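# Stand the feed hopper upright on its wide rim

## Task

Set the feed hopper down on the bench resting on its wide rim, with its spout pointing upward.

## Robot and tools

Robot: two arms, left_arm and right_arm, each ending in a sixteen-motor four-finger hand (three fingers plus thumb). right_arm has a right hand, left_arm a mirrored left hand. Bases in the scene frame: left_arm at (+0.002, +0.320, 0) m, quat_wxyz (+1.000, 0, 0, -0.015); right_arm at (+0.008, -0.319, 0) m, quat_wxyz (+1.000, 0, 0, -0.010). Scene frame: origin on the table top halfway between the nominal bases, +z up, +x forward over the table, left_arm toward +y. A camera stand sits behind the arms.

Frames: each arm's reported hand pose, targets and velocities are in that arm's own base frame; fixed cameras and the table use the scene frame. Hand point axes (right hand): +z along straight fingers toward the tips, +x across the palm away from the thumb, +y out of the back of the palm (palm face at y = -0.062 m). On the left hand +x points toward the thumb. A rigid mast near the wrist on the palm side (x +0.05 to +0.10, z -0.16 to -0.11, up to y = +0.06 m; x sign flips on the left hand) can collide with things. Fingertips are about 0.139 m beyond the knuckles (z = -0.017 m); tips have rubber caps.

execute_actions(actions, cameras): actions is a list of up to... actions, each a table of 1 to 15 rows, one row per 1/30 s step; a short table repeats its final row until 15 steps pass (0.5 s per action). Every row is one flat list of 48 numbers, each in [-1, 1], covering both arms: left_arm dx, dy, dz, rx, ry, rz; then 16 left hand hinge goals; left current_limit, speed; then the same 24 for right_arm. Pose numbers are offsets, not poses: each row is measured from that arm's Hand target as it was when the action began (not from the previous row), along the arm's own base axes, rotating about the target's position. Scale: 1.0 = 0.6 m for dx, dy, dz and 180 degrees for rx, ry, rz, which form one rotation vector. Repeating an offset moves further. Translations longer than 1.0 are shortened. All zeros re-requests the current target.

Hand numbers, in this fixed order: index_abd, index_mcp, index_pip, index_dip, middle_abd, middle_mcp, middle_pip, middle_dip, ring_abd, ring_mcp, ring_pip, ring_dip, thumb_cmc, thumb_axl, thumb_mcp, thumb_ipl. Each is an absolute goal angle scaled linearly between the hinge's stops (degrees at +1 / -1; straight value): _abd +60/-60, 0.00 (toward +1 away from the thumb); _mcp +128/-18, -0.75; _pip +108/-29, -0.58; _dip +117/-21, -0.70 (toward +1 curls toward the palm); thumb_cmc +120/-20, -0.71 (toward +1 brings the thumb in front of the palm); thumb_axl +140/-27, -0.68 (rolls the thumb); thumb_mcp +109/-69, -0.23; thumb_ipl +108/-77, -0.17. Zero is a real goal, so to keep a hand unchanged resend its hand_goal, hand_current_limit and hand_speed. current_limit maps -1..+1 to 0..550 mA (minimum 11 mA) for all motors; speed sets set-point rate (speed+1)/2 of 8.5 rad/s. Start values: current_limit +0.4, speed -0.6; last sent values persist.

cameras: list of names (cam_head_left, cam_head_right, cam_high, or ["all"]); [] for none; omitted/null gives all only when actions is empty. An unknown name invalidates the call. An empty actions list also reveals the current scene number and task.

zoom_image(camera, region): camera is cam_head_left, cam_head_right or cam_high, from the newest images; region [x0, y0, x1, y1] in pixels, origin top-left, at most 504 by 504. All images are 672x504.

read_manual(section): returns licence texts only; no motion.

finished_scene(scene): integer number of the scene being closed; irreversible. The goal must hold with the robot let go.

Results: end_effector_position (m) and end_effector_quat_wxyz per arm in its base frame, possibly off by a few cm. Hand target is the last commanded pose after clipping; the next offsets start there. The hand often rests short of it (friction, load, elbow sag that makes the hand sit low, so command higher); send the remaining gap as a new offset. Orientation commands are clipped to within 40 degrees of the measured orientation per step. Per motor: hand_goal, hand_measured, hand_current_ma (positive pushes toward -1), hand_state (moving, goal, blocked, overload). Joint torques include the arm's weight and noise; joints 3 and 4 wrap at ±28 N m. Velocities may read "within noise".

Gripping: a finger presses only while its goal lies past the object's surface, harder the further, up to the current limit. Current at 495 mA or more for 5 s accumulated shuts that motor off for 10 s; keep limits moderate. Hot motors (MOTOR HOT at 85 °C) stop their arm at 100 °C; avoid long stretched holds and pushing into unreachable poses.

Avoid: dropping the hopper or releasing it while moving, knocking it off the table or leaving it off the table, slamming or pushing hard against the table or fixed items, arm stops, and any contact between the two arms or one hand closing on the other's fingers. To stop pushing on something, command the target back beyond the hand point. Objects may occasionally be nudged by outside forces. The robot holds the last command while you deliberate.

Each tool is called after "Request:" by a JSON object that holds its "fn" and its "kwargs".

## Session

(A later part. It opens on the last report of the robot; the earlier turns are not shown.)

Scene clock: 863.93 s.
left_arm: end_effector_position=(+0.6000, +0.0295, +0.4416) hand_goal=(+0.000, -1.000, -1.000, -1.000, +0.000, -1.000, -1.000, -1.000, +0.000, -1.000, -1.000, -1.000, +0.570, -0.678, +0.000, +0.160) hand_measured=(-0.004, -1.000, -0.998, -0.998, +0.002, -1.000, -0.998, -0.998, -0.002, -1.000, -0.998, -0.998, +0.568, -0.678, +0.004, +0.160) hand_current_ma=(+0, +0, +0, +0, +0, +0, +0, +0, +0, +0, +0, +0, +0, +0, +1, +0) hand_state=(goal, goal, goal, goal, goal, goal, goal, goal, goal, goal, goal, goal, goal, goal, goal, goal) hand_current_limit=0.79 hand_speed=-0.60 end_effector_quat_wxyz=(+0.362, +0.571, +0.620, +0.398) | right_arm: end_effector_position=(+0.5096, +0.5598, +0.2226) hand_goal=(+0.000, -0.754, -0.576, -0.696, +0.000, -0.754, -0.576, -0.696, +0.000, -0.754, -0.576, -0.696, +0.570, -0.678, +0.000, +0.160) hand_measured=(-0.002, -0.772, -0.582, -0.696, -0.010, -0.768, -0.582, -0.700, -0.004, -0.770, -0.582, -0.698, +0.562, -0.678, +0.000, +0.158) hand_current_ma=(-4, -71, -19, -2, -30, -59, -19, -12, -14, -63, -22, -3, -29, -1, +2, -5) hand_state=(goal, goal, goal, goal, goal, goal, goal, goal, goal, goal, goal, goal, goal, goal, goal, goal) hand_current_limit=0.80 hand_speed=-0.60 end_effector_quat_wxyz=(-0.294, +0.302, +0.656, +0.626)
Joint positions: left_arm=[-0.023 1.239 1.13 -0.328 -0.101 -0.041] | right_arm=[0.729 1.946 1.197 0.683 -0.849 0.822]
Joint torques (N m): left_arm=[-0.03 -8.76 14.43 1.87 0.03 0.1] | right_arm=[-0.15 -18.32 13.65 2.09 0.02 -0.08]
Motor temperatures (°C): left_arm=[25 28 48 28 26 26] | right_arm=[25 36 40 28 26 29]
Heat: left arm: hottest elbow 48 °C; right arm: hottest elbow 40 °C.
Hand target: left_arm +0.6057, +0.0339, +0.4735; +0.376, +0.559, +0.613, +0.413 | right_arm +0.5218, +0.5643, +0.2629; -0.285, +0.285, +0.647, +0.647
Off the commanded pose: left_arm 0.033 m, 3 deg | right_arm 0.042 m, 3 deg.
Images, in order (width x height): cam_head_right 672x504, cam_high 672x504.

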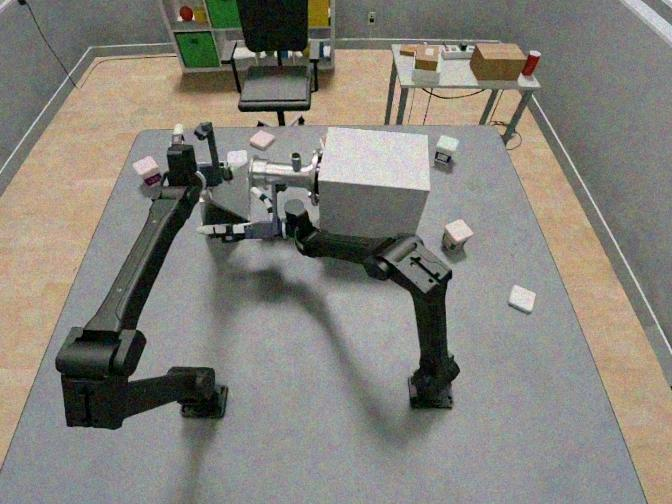

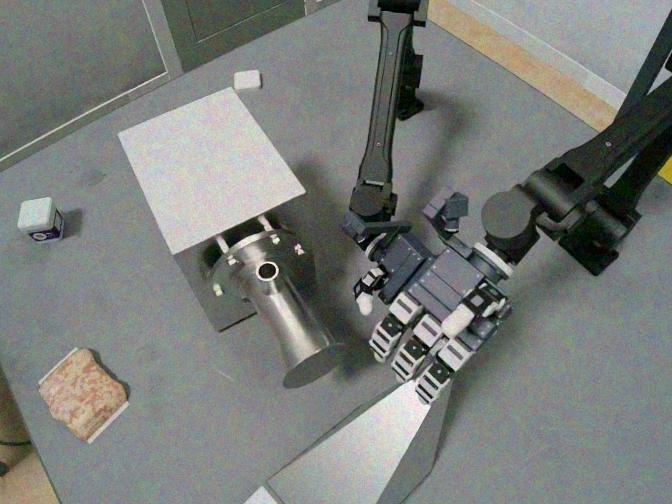

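Request:
{"fn": "execute_actions", "kwargs": {"actions": [[[0.04,0.002,0.0,0,0,0,0,-1,-1,-1,0,-1,-1,-1,0,-1,-1,-1,0.571,-0.678,0,0.16,0.79,-0.6,0,0.0,0,0,0,0,0,-0.754,-0.576,-0.696,0,-0.754,-0.576,-0.696,0,-0.754,-0.576,-0.696,0.571,-0.678,0,0.16,0.8,-0.6]]], "cameras": ["cam_head_right","cam_high","cam_head_left"]}}

Request:
{"fn": "zoom_image", "kwargs": {"camera": "cam_high", "region": [250, 354, 400, 504]}}

Request:
{"fn": "zoom_image", "kwargs": {"camera": "cam_head_right", "region": [180, 130, 280, 230]}}

Scene clock: 879.13 s.
left_arm: end_effector_position=(+0.6220, +0.0285, +0.4424) hand_goal=(+0.000, -1.000, -1.000, -1.000, +0.000, -1.000, -1.000, -1.000, +0.000, -1.000, -1.000, -1.000, +0.570, -0.678, +0.000, +0.160) hand_measured=(-0.004, -1.000, -0.998, -0.998, +0.002, -1.000, -0.998, -0.998, -0.002, -1.000, -0.998, -0.998, +0.568, -0.678, +0.004, +0.160) hand_current_ma=(+0, +0, +0, +0, +0, +0, +0, +0, +0, +0, +0, +0, +0, +0, +1, +0) hand_state=(goal, goal, goal, goal, goal, goal, goal, goal, goal, goal, goal, goal, goal, goal, goal, goal) hand_current_limit=0.79 hand_speed=-0.60 end_effector_quat_wxyz=(+0.362, +0.572, +0.620, +0.396) | right_arm: end_effector_position=(+0.5096, +0.5598, +0.2226) hand_goal=(+0.000, -0.754, -0.576, -0.696, +0.000, -0.754, -0.576, -0.696, +0.000, -0.754, -0.576, -0.696, +0.570, -0.678, +0.000, +0.160) hand_measured=(-0.002, -0.772, -0.582, -0.696, -0.010, -0.768, -0.582, -0.700, -0.004, -0.770, -0.582, -0.698, +0.562, -0.678, +0.000, +0.158) hand_current_ma=(-4, -71, -19, -2, -30, -59, -19, -12, -14, -63, -22, -3, -29, -1, +2, -5) hand_state=(goal, goal, goal, goal, goal, goal, goal, goal, goal, goal, goal, goal, goal, goal, goal, goal) hand_current_limit=0.80 hand_speed=-0.60 end_effector_quat_wxyz=(-0.294, +0.302, +0.656, +0.626)
Joint positions: left_arm=[-0.023 1.297 1.185 -0.328 -0.098 -0.041] | right_arm=[0.729 1.946 1.197 0.683 -0.849 0.822]
Joint torques (N m): left_arm=[0.26 -9.05 14.61 2.15 0.06 0.11] | right_arm=[0.15 -18.96 13.7 1.96 0 -0.07]
Heat: left arm: hottest elbow 49 °C; right arm: hottest elbow 40 °C.
Hand target: left_arm +0.6298, +0.0351, +0.4734; +0.376, +0.559, +0.613, +0.413 | right_arm +0.5218, +0.5643, +0.2629; -0.285, +0.285, +0.647, +0.647
Off the commanded pose: left_arm 0.033 m, 3 deg | right_arm 0.042 m, 3 deg.

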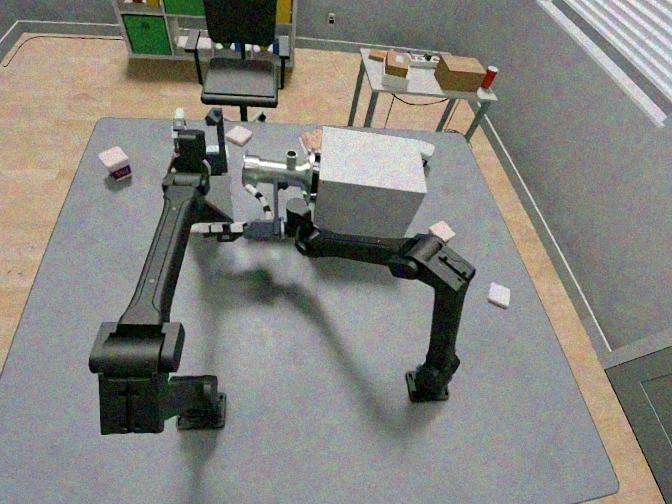

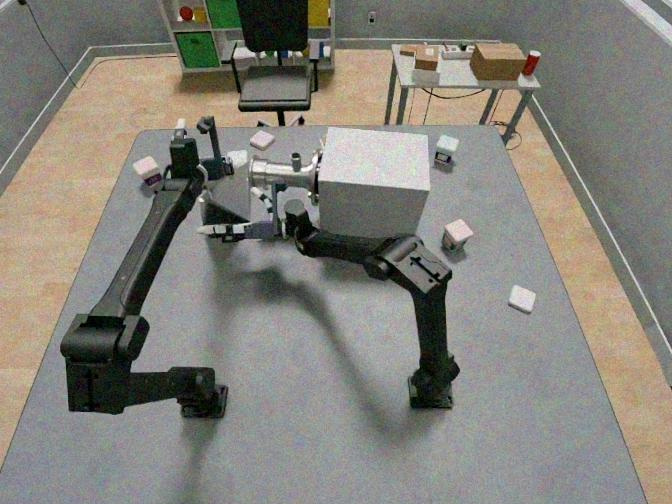

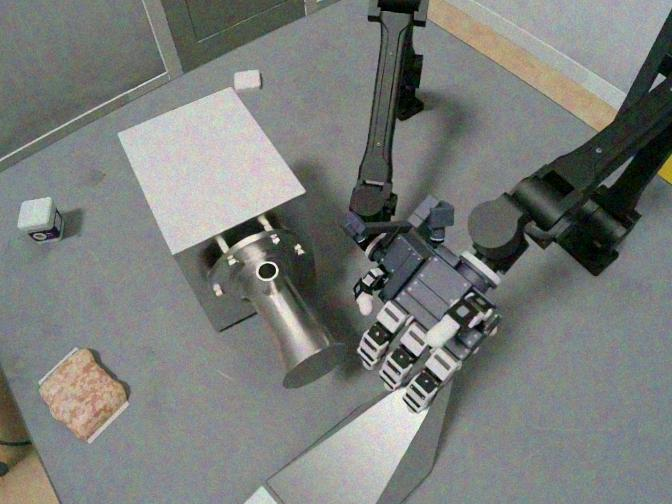

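Scaled by 3.360 from the camera's 672x504 image, which has a finer 960x720 frame.

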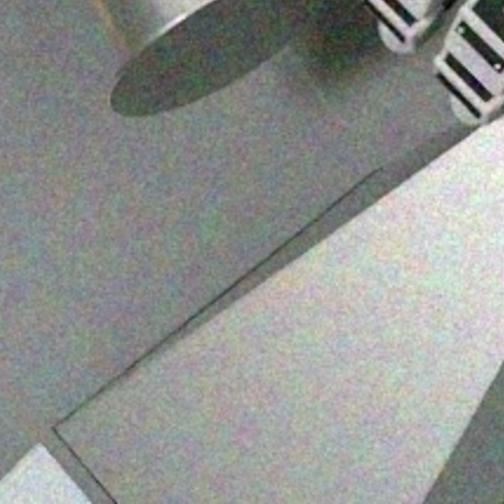

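Scaled by 5.040 from the camera's 672x504 image, which has a finer 960x720 frame.

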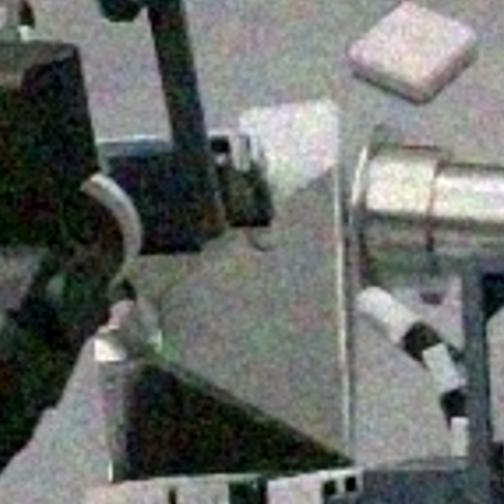

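Request:
{"fn": "zoom_image", "kwargs": {"camera": "cam_high", "region": [350, 290, 490, 430]}}

Request:
{"fn": "zoom_image", "kwargs": {"camera": "cam_high", "region": [240, 444, 320, 504]}}

Request:
{"fn": "zoom_image", "kwargs": {"camera": "cam_head_left", "region": [170, 110, 260, 250]}}

Scaled by 3.600 from the camera's 672x504 image, which has a finer 960x720 frame.

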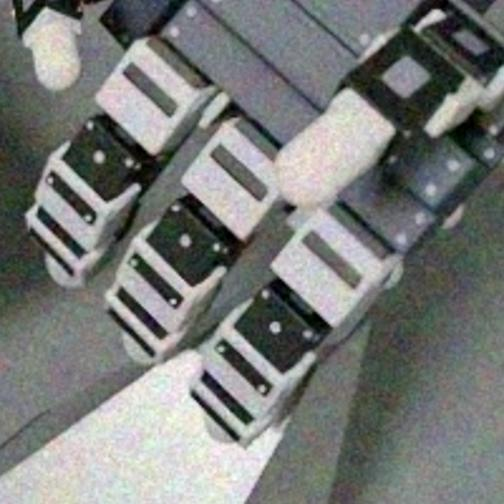

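Scaled by 6.300 from the camera's 672x504 image, which has a finer 960x720 frame.

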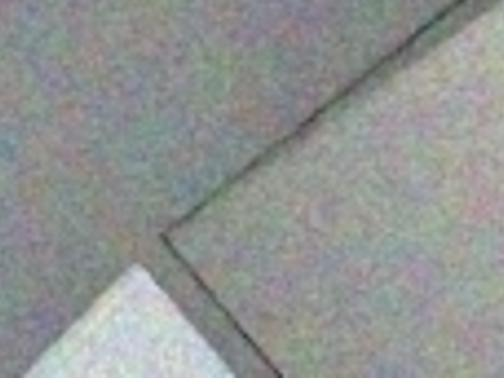

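Scaled by 3.600 from the camera's 672x504 image, which has a finer 960x720 frame.

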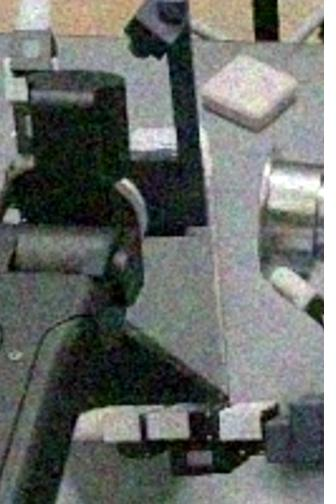

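Request:
{"fn": "execute_actions", "kwargs": {"actions": [[[-0.05,-0.003,0.0,0,0,0,0,-1,-1,-1,0,-1,-1,-1,0,-1,-1,-1,0.571,-0.678,0,0.16,0.79,-0.6,0,0.0,0,0,0,0,0,-0.754,-0.576,-0.696,0,-0.754,-0.576,-0.696,0,-0.754,-0.576,-0.696,0.571,-0.678,0,0.16,0.8,-0.6]],[[-0.05,-0.003,0.0,0,0,0,0,-1,-1,-1,0,-1,-1,-1,0,-1,-1,-1,0.571,-0.678,0,0.16,0.79,-0.6,0,0.0,0,0,0,0,0,-0.754,-0.576,-0.696,0,-0.754,-0.576,-0.696,0,-0.754,-0.576,-0.696,0.571,-0.678,0,0.16,0.8,-0.6]]], "cameras": ["cam_head_right","cam_high"]}}

Request:
{"fn": "zoom_image", "kwargs": {"camera": "cam_high", "region": [230, 254, 480, 504]}}

Request:
{"fn": "zoom_image", "kwargs": {"camera": "cam_head_right", "region": [160, 130, 310, 280]}}

Scene clock: 998.03 s.
left_arm: end_effector_position=(+0.5725, +0.0305, +0.4684) hand_goal=(+0.000, -1.000, -1.000, -1.000, +0.000, -1.000, -1.000, -1.000, +0.000, -1.000, -1.000, -1.000, +0.570, -0.678, +0.000, +0.160) hand_measured=(-0.004, -1.000, -0.998, -0.998, +0.002, -1.000, -0.998, -0.998, -0.002, -1.000, -0.998, -0.998, +0.568, -0.678, +0.004, +0.160) hand_current_ma=(+0, +0, +0, +0, +0, +0, +0, +0, +0, +0, +0, +0, +0, +0, +1, +0) hand_state=(goal, goal, goal, goal, goal, goal, goal, goal, goal, goal, goal, goal, goal, goal, goal, goal) hand_current_limit=0.79 hand_speed=-0.60 end_effector_quat_wxyz=(+0.376, +0.561, +0.613, +0.411) | right_arm: end_effector_position=(+0.5096, +0.5598, +0.2226) hand_goal=(+0.000, -0.754, -0.576, -0.696, +0.000, -0.754, -0.576, -0.696, +0.000, -0.754, -0.576, -0.696, +0.570, -0.678, +0.000, +0.160) hand_measured=(-0.002, -0.772, -0.582, -0.696, -0.010, -0.768, -0.582, -0.700, -0.004, -0.770, -0.582, -0.698, +0.562, -0.678, +0.000, +0.158) hand_current_ma=(-4, -71, -19, -2, -30, -59, -19, -12, -14, -63, -22, -3, -29, -1, +2, -5) hand_state=(goal, goal, goal, goal, goal, goal, goal, goal, goal, goal, goal, goal, goal, goal, goal, goal) hand_current_limit=0.80 hand_speed=-0.60 end_effector_quat_wxyz=(-0.294, +0.302, +0.656, +0.626)
Joint positions: left_arm=[-0.023 1.159 1.105 -0.337 -0.104 -0.041] | right_arm=[0.729 1.946 1.197 0.683 -0.849 0.822]
Joint torques (N m): left_arm=[-0.67 -8.64 10.56 1.58 -0.13 0.07] | right_arm=[-0.26 -18.9 13.68 1.91 0.02 -0.05]
Heat: left arm: hottest elbow 48 °C; right arm: hottest elbow 40 °C.
Hand target: left_arm +0.5697, +0.0315, +0.4735; +0.376, +0.559, +0.613, +0.413 | right_arm +0.5218, +0.5643, +0.2629; -0.285, +0.285, +0.647, +0.647
Off the commanded pose: left_arm 0.006 m, 0 deg | right_arm 0.042 m, 3 deg.
Images, in order (width x height): cam_head_right 672x504, cam_high 672x504.

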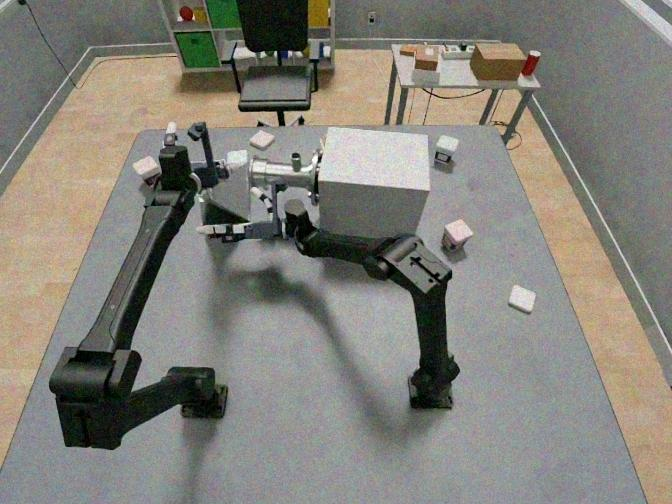

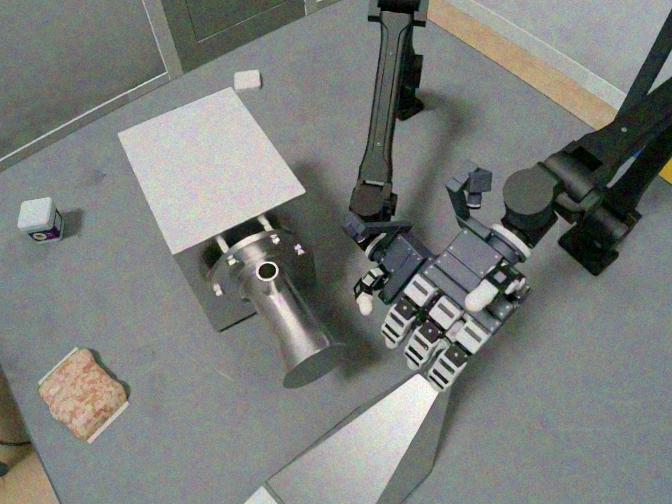

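Scaled by 2.016 from the camera's 672x504 image, which has a finer 960x720 frame.

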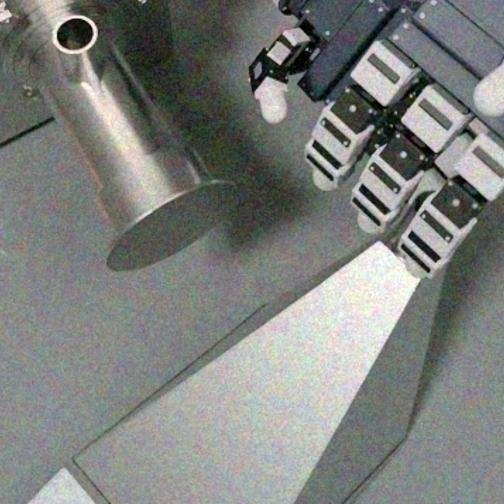

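Scaled by 3.360 from the camera's 672x504 image, which has a finer 960x720 frame.

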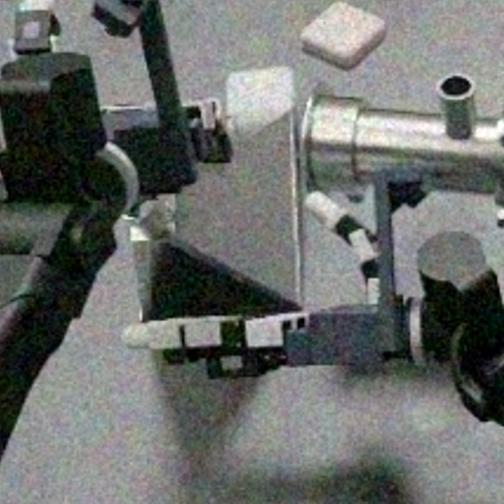

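Request:
{"fn": "execute_actions", "kwargs": {"actions": [[[-0.05,-0.003,-0.015,0,0,0,0,-1,-1,-1,0,-1,-1,-1,0,-1,-1,-1,0.571,-0.678,0,0.16,0.79,-0.6,0,0.0,0,0,0,0,0,-0.754,-0.576,-0.696,0,-0.754,-0.576,-0.696,0,-0.754,-0.576,-0.696,0.571,-0.678,0,0.16,0.8,-0.6]],[[-0.05,-0.003,-0.015,0,0,0,0,-1,-1,-1,0,-1,-1,-1,0,-1,-1,-1,0.571,-0.678,0,0.16,0.79,-0.6,0,0.0,0,0,0,0,0,-0.754,-0.576,-0.696,0,-0.754,-0.576,-0.696,0,-0.754,-0.576,-0.696,0.571,-0.678,0,0.16,0.8,-0.6]]], "cameras": ["cam_head_right","cam_high"]}}

Request:
{"fn": "zoom_image", "kwargs": {"camera": "cam_high", "region": [230, 254, 480, 504]}}

Request:
{"fn": "zoom_image", "kwargs": {"camera": "cam_head_right", "region": [160, 130, 310, 280]}}

Scene clock: 1018.90 s.
left_arm: end_effector_position=(+0.5131, +0.0313, +0.4538) hand_goal=(+0.000, -1.000, -1.000, -1.000, +0.000, -1.000, -1.000, -1.000, +0.000, -1.000, -1.000, -1.000, +0.570, -0.678, +0.000, +0.160) hand_measured=(-0.014, -0.992, -0.984, -0.992, +0.018, -0.994, -0.992, -0.996, -0.002, -1.000, -0.998, -0.998, +0.570, -0.678, +0.004, +0.160) hand_current_ma=(-4, +2, +6, +2, +6, +1, +2, +0, +0, +0, +0, +0, +0, +0, +1, +0) hand_state=(goal, goal, goal, goal, goal, goal, goal, goal, goal, goal, goal, goal, goal, goal, goal, goal) hand_current_limit=0.79 hand_speed=-0.60 end_effector_quat_wxyz=(+0.375, +0.559, +0.612, +0.415) | right_arm: end_effector_position=(+0.5096, +0.5598, +0.2226) hand_goal=(+0.000, -0.754, -0.576, -0.696, +0.000, -0.754, -0.576, -0.696, +0.000, -0.754, -0.576, -0.696, +0.570, -0.678, +0.000, +0.160) hand_measured=(-0.002, -0.772, -0.582, -0.696, -0.010, -0.768, -0.582, -0.700, -0.004, -0.770, -0.582, -0.698, +0.562, -0.678, +0.000, +0.158) hand_current_ma=(-4, -71, -19, -2, -30, -59, -19, -12, -14, -63, -22, -3, -29, -1, +2, -5) hand_state=(goal, goal, goal, goal, goal, goal, goal, goal, goal, goal, goal, goal, goal, goal, goal, goal) hand_current_limit=0.80 hand_speed=-0.60 end_effector_quat_wxyz=(-0.294, +0.302, +0.656, +0.626)
Joint positions: left_arm=[-0.028 0.997 0.95 -0.339 -0.115 -0.041] | right_arm=[0.729 1.946 1.197 0.683 -0.849 0.822]
Joint torques (N m): left_arm=[-1.44 -6.12 10.28 1.4 -0.27 0] | right_arm=[0.21 -18.26 13.64 1.95 -0.01 -0.11]
Heat: left arm: hottest elbow 46 °C; right arm: hottest elbow 40 °C.
Hand target: left_arm +0.5097, +0.0279, +0.4555; +0.376, +0.559, +0.613, +0.413 | right_arm +0.5218, +0.5643, +0.2629; -0.285, +0.285, +0.647, +0.647
Off the commanded pose: left_arm 0.005 m, 0 deg | right_arm 0.042 m, 3 deg.
Images, in order (width x height): cam_head_right 672x504, cam_high 672x504.

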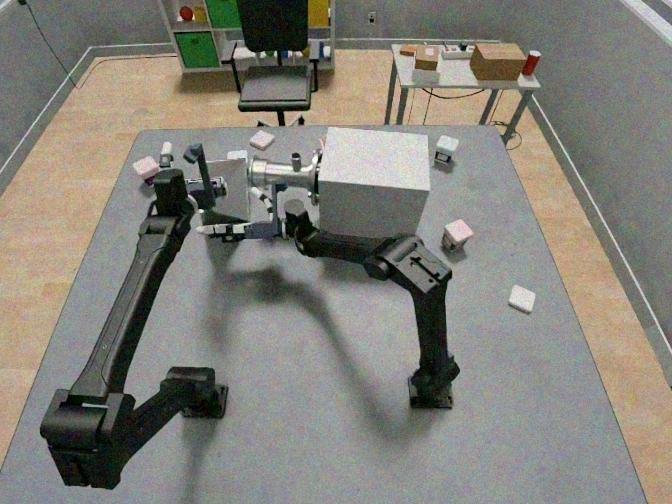

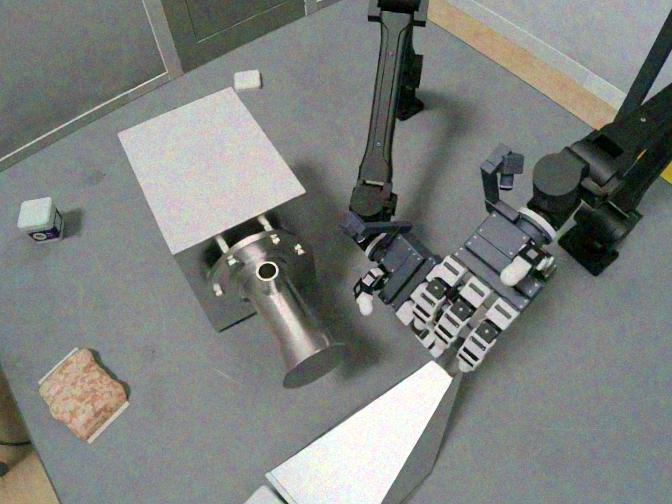

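Scaled by 2.016 from the camera's 672x504 image, which has a finer 960x720 frame.

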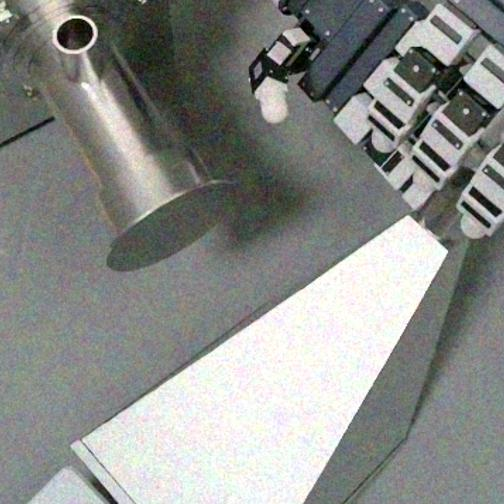

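Scaled by 3.360 from the camera's 672x504 image, which has a finer 960x720 frame.

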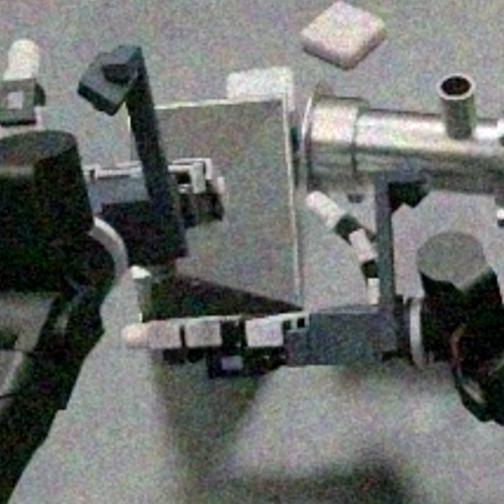

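Request:
{"fn": "execute_actions", "kwargs": {"actions": [[[-0.045,-0.003,-0.015,0,0,0,0,-1,-1,-1,0,-1,-1,-1,0,-1,-1,-1,0.571,-0.678,0,0.16,0.79,-0.6,-0.03,0.0,-0.06,0,-0.035,0,0,-0.754,-0.576,-0.696,0,-0.754,-0.576,-0.696,0,-0.754,-0.576,-0.696,0.571,-0.678,0,0.16,0.8,-0.6]],[[-0.045,-0.003,-0.015,0,0,0,0,-1,-1,-1,0,-1,-1,-1,0,-1,-1,-1,0.571,-0.678,0,0.16,0.79,-0.6,-0.035,0.0,-0.04,0,-0.035,0,0,-0.754,-0.576,-0.696,0,-0.754,-0.576,-0.696,0,-0.754,-0.576,-0.696,0.571,-0.678,0,0.16,0.8,-0.6]]], "cameras": ["cam_head_right","cam_high"]}}

Request:
{"fn": "zoom_image", "kwargs": {"camera": "cam_high", "region": [250, 254, 500, 504]}}

Request:
{"fn": "zoom_image", "kwargs": {"camera": "cam_head_right", "region": [160, 130, 310, 280]}}

Scene clock: 1038.53 s.
left_arm: end_effector_position=(+0.4578, +0.0285, +0.4345) hand_goal=(+0.000, -1.000, -1.000, -1.000, +0.000, -1.000, -1.000, -1.000, +0.000, -1.000, -1.000, -1.000, +0.570, -0.678, +0.000, +0.160) hand_measured=(-0.004, -1.000, -0.998, -0.998, +0.004, -1.000, -0.998, -0.998, -0.002, -1.000, -0.998, -0.998, +0.570, -0.678, +0.004, +0.160) hand_current_ma=(+0, +0, +0, +0, +0, +0, +0, +0, +0, +0, +0, +0, +0, +0, +1, +0) hand_state=(goal, goal, goal, goal, goal, goal, goal, goal, goal, goal, goal, goal, goal, goal, goal, goal) hand_current_limit=0.79 hand_speed=-0.60 end_effector_quat_wxyz=(+0.372, +0.559, +0.613, +0.416) | right_arm: end_effector_position=(+0.4817, +0.5623, +0.1862) hand_goal=(+0.000, -0.754, -0.576, -0.696, +0.000, -0.754, -0.576, -0.696, +0.000, -0.754, -0.576, -0.696, +0.570, -0.678, +0.000, +0.160) hand_measured=(+0.000, -0.784, -0.586, -0.698, -0.010, -0.778, -0.586, -0.700, -0.004, -0.770, -0.582, -0.698, +0.562, -0.678, +0.000, +0.158) hand_current_ma=(-3, -134, -39, -7, -30, -98, -34, -15, -14, -62, -22, -3, -29, -1, +2, -5) hand_state=(goal, blocked, goal, goal, goal, blocked, goal, goal, goal, goal, goal, goal, goal, goal, goal, goal) hand_current_limit=0.80 hand_speed=-0.60 end_effector_quat_wxyz=(-0.225, +0.228, +0.680, +0.659)
Joint positions: left_arm=[-0.046 0.835 0.815 -0.371 -0.137 -0.048] | right_arm=[0.754 2.036 1.142 0.85 -0.821 0.621]
Joint torques (N m): left_arm=[-1.67 -3.78 10.55 1.43 -0.16 -0.02] | right_arm=[0.5 -17.55 9.51 3.26 0.27 -0.28]
Heat: left arm: hottest elbow 46 °C; right arm: hottest elbow 40 °C.
Hand target: left_arm +0.4558, +0.0243, +0.4372; +0.376, +0.559, +0.613, +0.413 | right_arm +0.4826, +0.5644, +0.2029; -0.212, +0.212, +0.675, +0.675
Off the commanded pose: left_arm 0.006 m, 1 deg | right_arm 0.017 m, 3 deg.
Images, in order (width x height): cam_head_right 672x504, cam_high 672x504.

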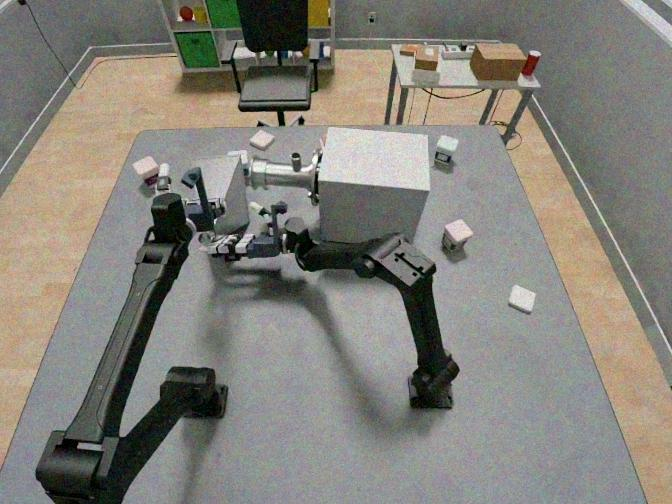

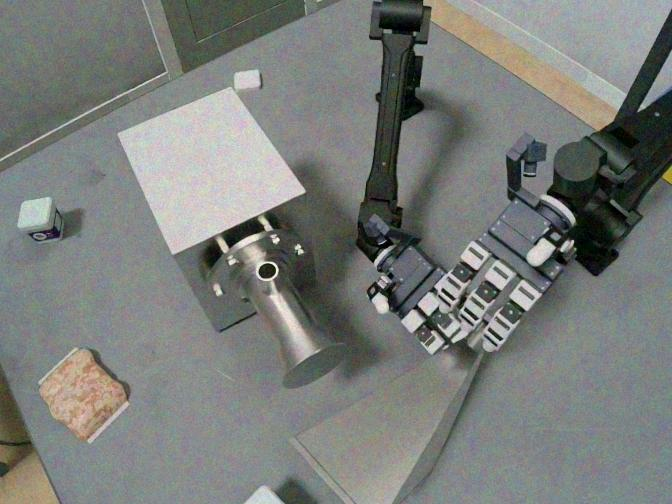

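Scaled by 2.016 from the camera's 672x504 image, which has a finer 960x720 frame.

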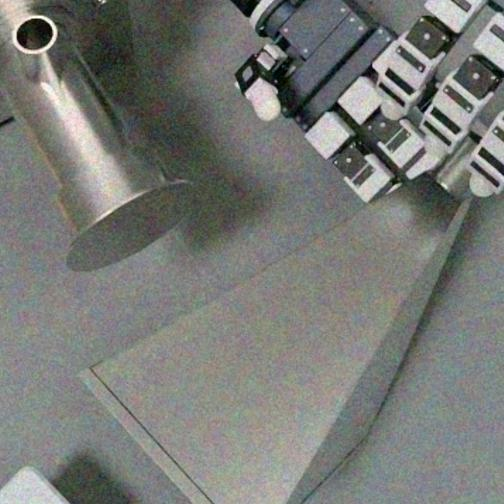

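Scaled by 3.360 from the camera's 672x504 image, which has a finer 960x720 frame.

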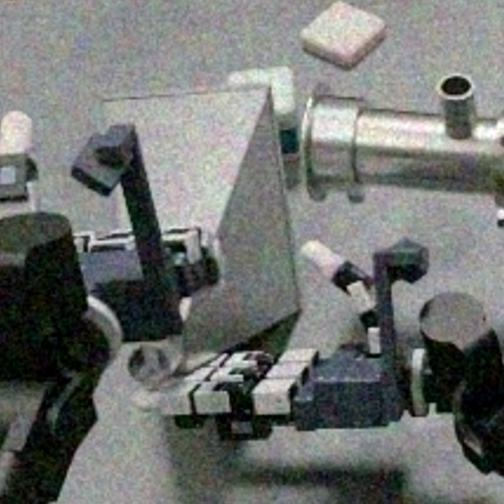

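Request:
{"fn": "execute_actions", "kwargs": {"actions": [[[0,0,0.1,0,0,0,0,-1,-1,-1,0,-1,-1,-1,0,-1,-1,-1,0.571,-0.678,0,0.16,0.5,-0.6,0,0.0,0,0,0,0,0,-0.754,-0.576,-0.696,0,-0.754,-0.576,-0.696,0,-0.754,-0.576,-0.696,0.571,-0.678,0,0.16,0.8,-0.6]],[[0.024,0.193,0.005,-0.0086,-0.0216,-0.0988,0,-1,-1,-1,0,-1,-1,-1,0,-1,-1,-1,0.571,-0.678,0,0.16,0.5,-0.6,0,0.0,0,0,0,0,0,-0.754,-0.576,-0.696,0,-0.754,-0.576,-0.696,0,-0.754,-0.576,-0.696,0.571,-0.678,0,0.16,0.8,-0.6]],[[0.1,0.1,-0.033,-0.0086,-0.0216,-0.0988,0,-0.754,-0.576,-0.696,0,-0.754,-0.576,-0.696,0,-0.754,-0.576,-0.696,0.571,-0.678,0,0.16,0.5,-0.6,0,0.0,0,0,0,0,0,-0.754,-0.576,-0.696,0,-0.754,-0.576,-0.696,0,-0.754,-0.576,-0.696,0.571,-0.678,0,0.16,0.8,-0.6]],[[0.15,0.083,-0.1,-0.0086,-0.0216,-0.0988,0,-0.754,-0.576,-0.696,0,-0.754,-0.576,-0.696,0,-0.754,-0.576,-0.696,0.571,-0.678,0,0.16,0.5,-0.6,0,0.0,0,0,0,0,0,-0.754,-0.576,-0.696,0,-0.754,-0.576,-0.696,0,-0.754,-0.576,-0.696,0.571,-0.678,0,0.16,0.8,-0.6]]], "cameras": ["all"]}}

Scene clock: 1113.23 s.
left_arm: end_effector_position=(+0.6120, +0.2539, +0.3987) hand_goal=(+0.000, -0.754, -0.576, -0.696, +0.000, -0.754, -0.576, -0.696, +0.000, -0.754, -0.576, -0.696, +0.570, -0.678, +0.000, +0.160) hand_measured=(+0.000, -0.764, -0.582, -0.698, +0.000, -0.768, -0.582, -0.698, +0.000, -0.770, -0.582, -0.698, +0.570, -0.678, +0.004, +0.160) hand_current_ma=(+0, -3, -1, +0, +0, -5, -1, +0, +0, -6, -1, +0, +0, +0, +1, +0) hand_state=(goal, goal, goal, goal, goal, goal, goal, goal, goal, goal, goal, goal, goal, goal, goal, goal) hand_current_limit=0.50 hand_speed=-0.60 end_effector_quat_wxyz=(+0.619, +0.684, +0.302, +0.241) | right_arm: end_effector_position=(+0.4817, +0.5623, +0.1863) hand_goal=(+0.000, -0.754, -0.576, -0.696, +0.000, -0.754, -0.576, -0.696, +0.000, -0.754, -0.576, -0.696, +0.570, -0.678, +0.000, +0.160) hand_measured=(+0.000, -0.784, -0.586, -0.698, -0.010, -0.778, -0.586, -0.700, -0.004, -0.770, -0.582, -0.698, +0.562, -0.678, +0.000, +0.158) hand_current_ma=(-3, -134, -39, -7, -30, -98, -34, -15, -14, -62, -22, -3, -29, -1, +2, -5) hand_state=(goal, blocked, goal, goal, goal, blocked, goal, goal, goal, goal, goal, goal, goal, goal, goal, goal) hand_current_limit=0.80 hand_speed=-0.60 end_effector_quat_wxyz=(-0.224, +0.228, +0.680, +0.660)
Joint positions: left_arm=[0.666 1.784 1.524 -0.523 1.402 0.731] | right_arm=[0.754 2.036 1.142 0.85 -0.821 0.62]
Joint torques (N m): left_arm=[-1.61 -16.32 12.25 0.59 1.09 0.2] | right_arm=[0.67 -17.08 9.36 3.29 0.25 -0.29]
Heat: left arm: hottest elbow 45 °C; right arm: hottest elbow 38 °C.
Hand target: left_arm +0.6202, +0.2498, +0.4205; +0.601, +0.716, +0.273, +0.229 | right_arm +0.4826, +0.5644, +0.2029; -0.212, +0.212, +0.675, +0.675
Off the commanded pose: left_arm 0.024 m, 5 deg | right_arm 0.017 m, 3 deg.

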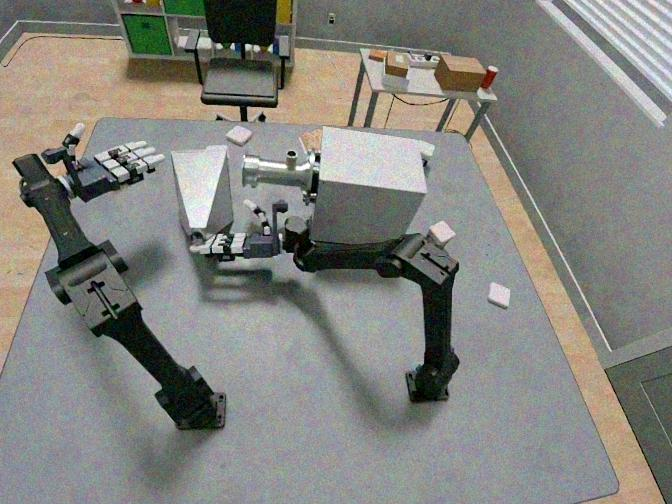

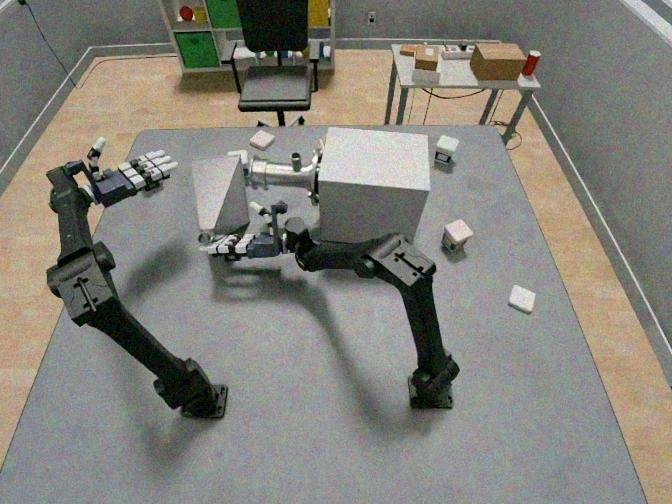

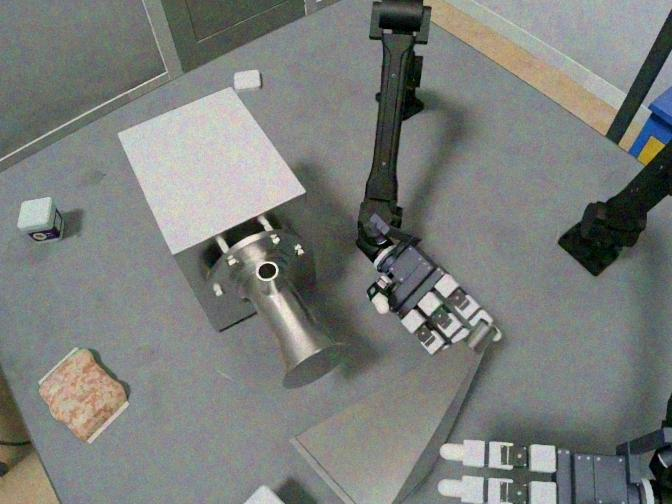

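Request:
{"fn": "execute_actions", "kwargs": {"actions": [[[0.133,0.017,-0.18,0,0,0,0,-0.754,-0.576,-0.696,0,-0.754,-0.576,-0.696,0,-0.754,-0.576,-0.696,0.571,-0.678,0,0.16,0.5,-0.6,0,0.0,0,0,0,0,0,-0.754,-0.576,-0.696,0,-0.754,-0.576,-0.696,0,-0.754,-0.576,-0.696,0.571,-0.678,0,0.16,0.8,-0.6]],[[0.1,-0.03,-0.15,0,0,0,0,-0.754,-0.576,-0.696,0,-0.754,-0.576,-0.696,0,-0.754,-0.576,-0.696,0.571,-0.678,0,0.16,0.5,-0.6,0,0.0,0,0,0,0,0,-0.754,-0.576,-0.696,0,-0.754,-0.576,-0.696,0,-0.754,-0.576,-0.696,0.571,-0.678,0,0.16,0.8,-0.6]]], "cameras": ["all"]}}

Request:
{"fn": "zoom_image", "kwargs": {"camera": "cam_head_right", "region": [120, 100, 300, 280]}}

Scene clock: 1126.70 s.
left_arm: end_effector_position=(+0.7532, +0.2336, +0.2013) hand_goal=(+0.000, -0.754, -0.576, -0.696, +0.000, -0.754, -0.576, -0.696, +0.000, -0.754, -0.576, -0.696, +0.570, -0.678, +0.000, +0.160) hand_measured=(+0.000, -0.766, -0.582, -0.698, +0.000, -0.768, -0.582, -0.698, -0.004, -0.762, -0.576, -0.694, +0.570, -0.678, +0.004, +0.160) hand_current_ma=(+0, -3, -1, +0, +0, -5, -1, +0, +0, -2, +0, +0, +0, +0, +1, +0) hand_state=(goal, goal, goal, goal, goal, goal, goal, goal, goal, goal, goal, goal, goal, goal, goal, goal) hand_current_limit=0.50 hand_speed=-0.60 end_effector_quat_wxyz=(+0.604, +0.715, +0.285, +0.207) | right_arm: end_effector_position=(+0.4817, +0.5621, +0.1874) hand_goal=(+0.000, -0.754, -0.576, -0.696, +0.000, -0.754, -0.576, -0.696, +0.000, -0.754, -0.576, -0.696, +0.570, -0.678, +0.000, +0.160) hand_measured=(-0.002, -0.784, -0.584, -0.698, -0.010, -0.772, -0.582, -0.700, -0.004, -0.770, -0.582, -0.698, +0.562, -0.678, +0.000, +0.158) hand_current_ma=(-3, -126, -31, -7, -29, -75, -23, -13, -14, -62, -22, -3, -29, -1, +2, -5) hand_state=(goal, blocked, goal, goal, goal, goal, goal, goal, goal, goal, goal, goal, goal, goal, goal, goal) hand_current_limit=0.80 hand_speed=-0.60 end_effector_quat_wxyz=(-0.223, +0.227, +0.680, +0.661)
Joint positions: left_arm=[0.53 2.267 1.799 -0.347 1.313 0.75] | right_arm=[0.754 2.036 1.142 0.855 -0.82 0.619]
Joint torques (N m): left_arm=[-0.62 -20.54 11.56 1.4 1.03 -0.02] | right_arm=[0.97 -17.49 9.35 3.03 0.24 -0.31]
Heat: left arm: hottest elbow 46 °C; right arm: hottest elbow 38 °C.
Hand target: left_arm +0.7600, +0.2420, +0.2226; +0.601, +0.716, +0.273, +0.229 | right_arm +0.4826, +0.5644, +0.2030; -0.212, +0.212, +0.675, +0.675
Off the commanded pose: left_arm 0.024 m, 3 deg | right_arm 0.016 m, 3 deg.

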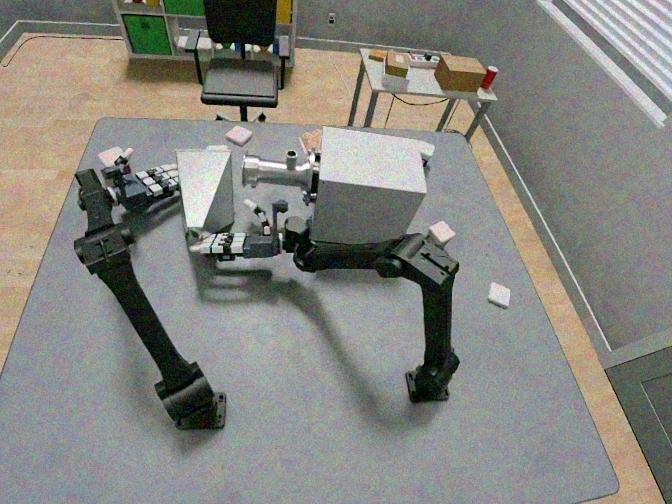

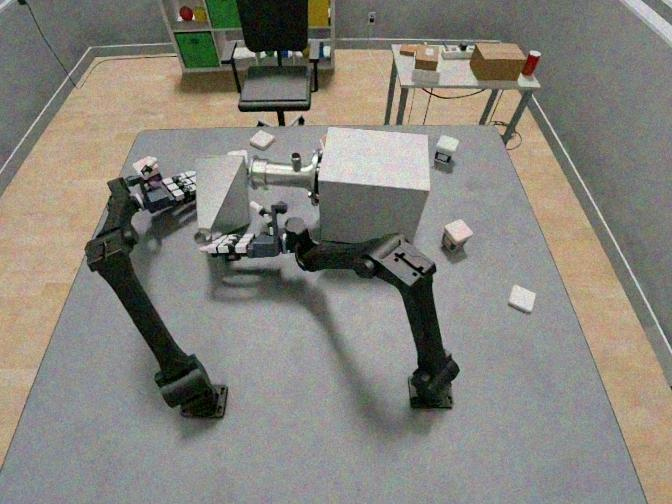

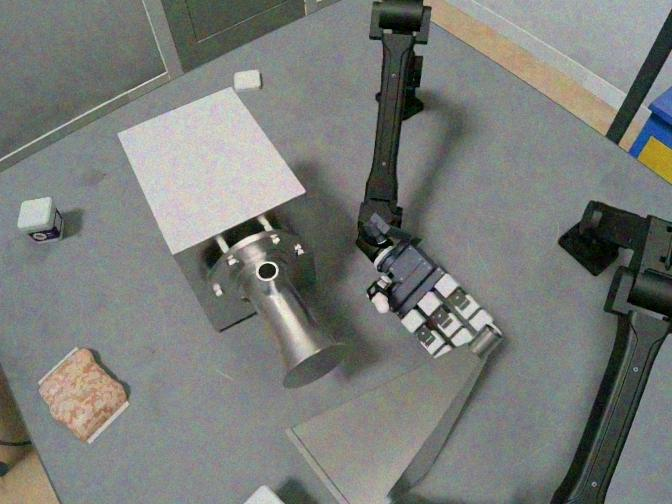

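Scaled by 2.800 from the camera's 672x504 image, which has a finer 960x720 frame.

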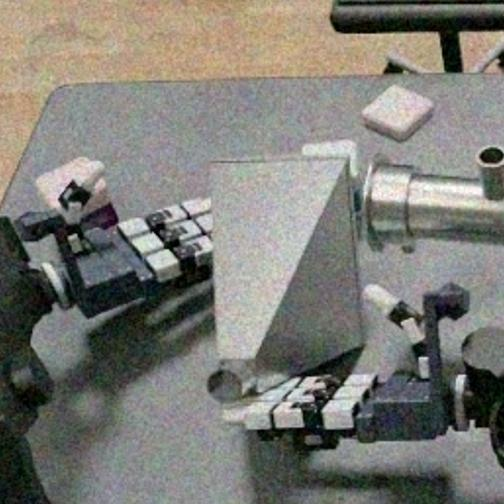

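Request:
{"fn": "execute_actions", "kwargs": {"actions": [[[0.06,0.0,-0.02,0,0,0,0,-0.754,-0.576,-0.696,0,-0.754,-0.576,-0.696,0,-0.754,-0.576,-0.696,0.571,-0.678,0,0.16,0.5,-0.6,0,0.0,0,0,0,0,0,-0.754,-0.576,-0.696,0,-0.754,-0.576,-0.696,0,-0.754,-0.576,-0.696,0.571,-0.678,0,0.16,0.8,-0.6]],[[0.0,-0.04,-0.09,0,0,0,0,-0.754,-0.576,-0.696,0,-0.754,-0.576,-0.696,0,-0.754,-0.576,-0.696,0.571,-0.678,0,0.16,0.5,-0.6,0,0.0,0,0,0,0,0,-0.754,-0.576,-0.696,0,-0.754,-0.576,-0.696,0,-0.754,-0.576,-0.696,0.571,-0.678,0,0.16,0.8,-0.6]]], "cameras": ["all"]}}

Request:
{"fn": "zoom_image", "kwargs": {"camera": "cam_head_right", "region": [120, 100, 300, 280]}}

Request:
{"fn": "zoom_image", "kwargs": {"camera": "cam_head_left", "region": [90, 100, 270, 280]}}

Scene clock: 1155.40 s.
left_arm: end_effector_position=(+0.7933, +0.2193, +0.1589) hand_goal=(+0.000, -0.754, -0.576, -0.696, +0.000, -0.754, -0.576, -0.696, +0.000, -0.754, -0.576, -0.696, +0.570, -0.678, +0.000, +0.160) hand_measured=(+0.000, -0.760, -0.582, -0.698, +0.000, -0.768, -0.582, -0.698, -0.002, -0.762, -0.576, -0.694, +0.570, -0.678, +0.004, +0.160) hand_current_ma=(+0, -1, -1, +0, +0, -5, -1, +0, +0, -2, +0, +0, +0, +0, +1, +0) hand_state=(goal, goal, goal, goal, goal, goal, goal, goal, goal, goal, goal, goal, goal, goal, goal, goal) hand_current_limit=0.50 hand_speed=-0.60 end_effector_quat_wxyz=(+0.600, +0.717, +0.274, +0.226) | right_arm: end_effector_position=(+0.4817, +0.5621, +0.1874) hand_goal=(+0.000, -0.754, -0.576, -0.696, +0.000, -0.754, -0.576, -0.696, +0.000, -0.754, -0.576, -0.696, +0.570, -0.678, +0.000, +0.160) hand_measured=(-0.002, -0.784, -0.584, -0.698, -0.010, -0.772, -0.582, -0.700, -0.004, -0.770, -0.582, -0.698, +0.562, -0.678, +0.000, +0.158) hand_current_ma=(-3, -126, -31, -7, -29, -75, -23, -13, -14, -62, -22, -3, -29, -1, +2, -5) hand_state=(goal, blocked, goal, goal, goal, goal, goal, goal, goal, goal, goal, goal, goal, goal, goal, goal) hand_current_limit=0.80 hand_speed=-0.60 end_effector_quat_wxyz=(-0.223, +0.227, +0.680, +0.661)
Joint positions: left_arm=[0.485 2.393 1.88 -0.135 1.272 0.621] | right_arm=[0.754 2.036 1.142 0.855 -0.82 0.619]
Joint torques (N m): left_arm=[-1.38 -21.19 8.8 1.68 0.81 -0.01] | right_arm=[0.56 -17.67 9.39 3.07 0.22 -0.3]
Motor temperatures (°C): left_arm=[25 36 46 28 28 26] | right_arm=[25 34 38 28 26 29]
Heat: left arm: hottest elbow 46 °C; right arm: hottest elbow 38 °C.
Hand target: left_arm +0.7959, +0.2181, +0.1567; +0.601, +0.716, +0.273, +0.229 | right_arm +0.4826, +0.5644, +0.2030; -0.212, +0.212, +0.675, +0.675
Off the commanded pose: left_arm 0.004 m, 0 deg | right_arm 0.016 m, 3 deg.

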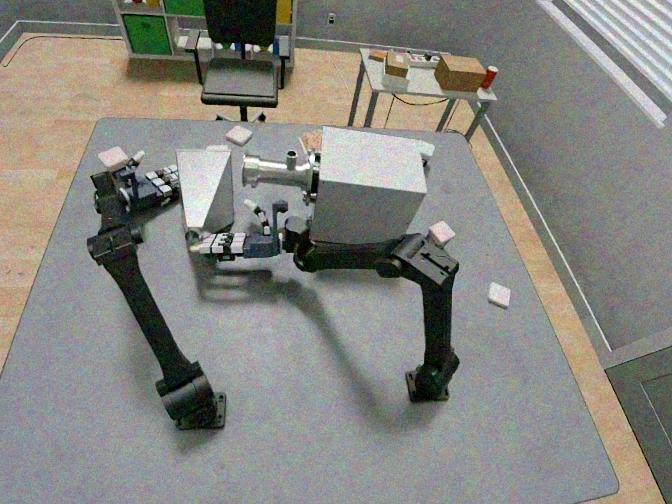

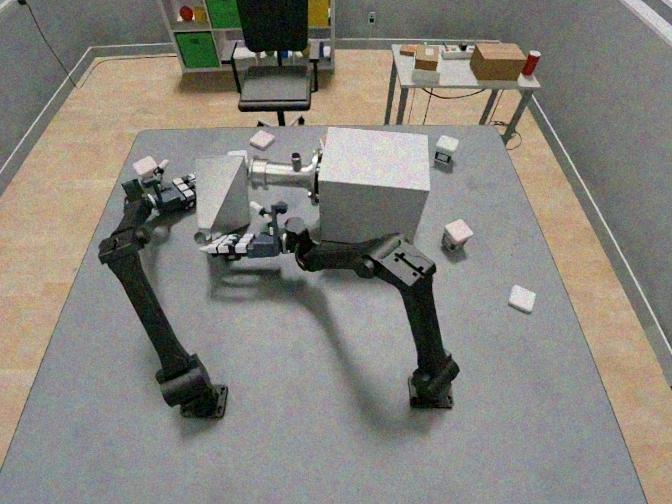

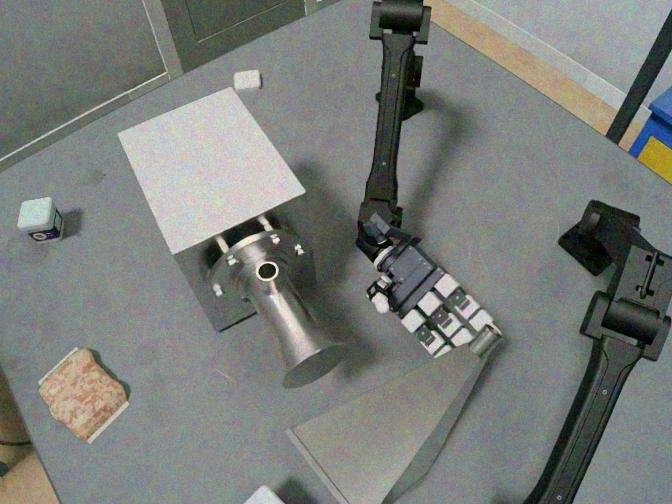

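Scaled by 2.800 from the camera's 672x504 image, which has a finer 960x720 frame.

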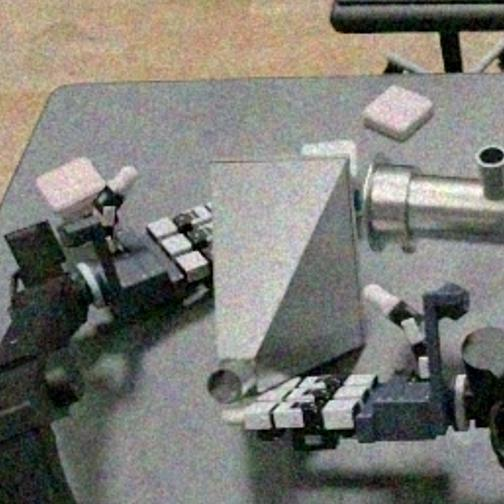

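Scaled by 2.800 from the camera's 672x504 image, which has a finer 960x720 frame.

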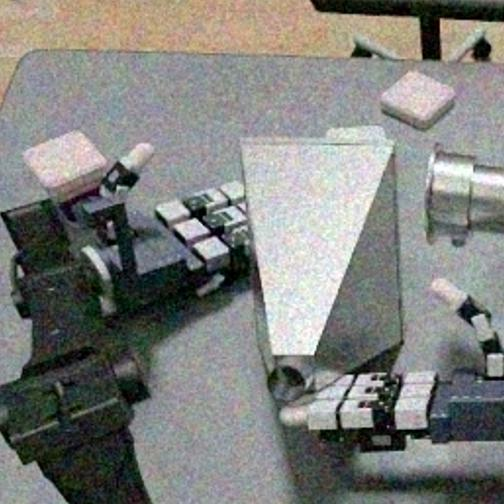

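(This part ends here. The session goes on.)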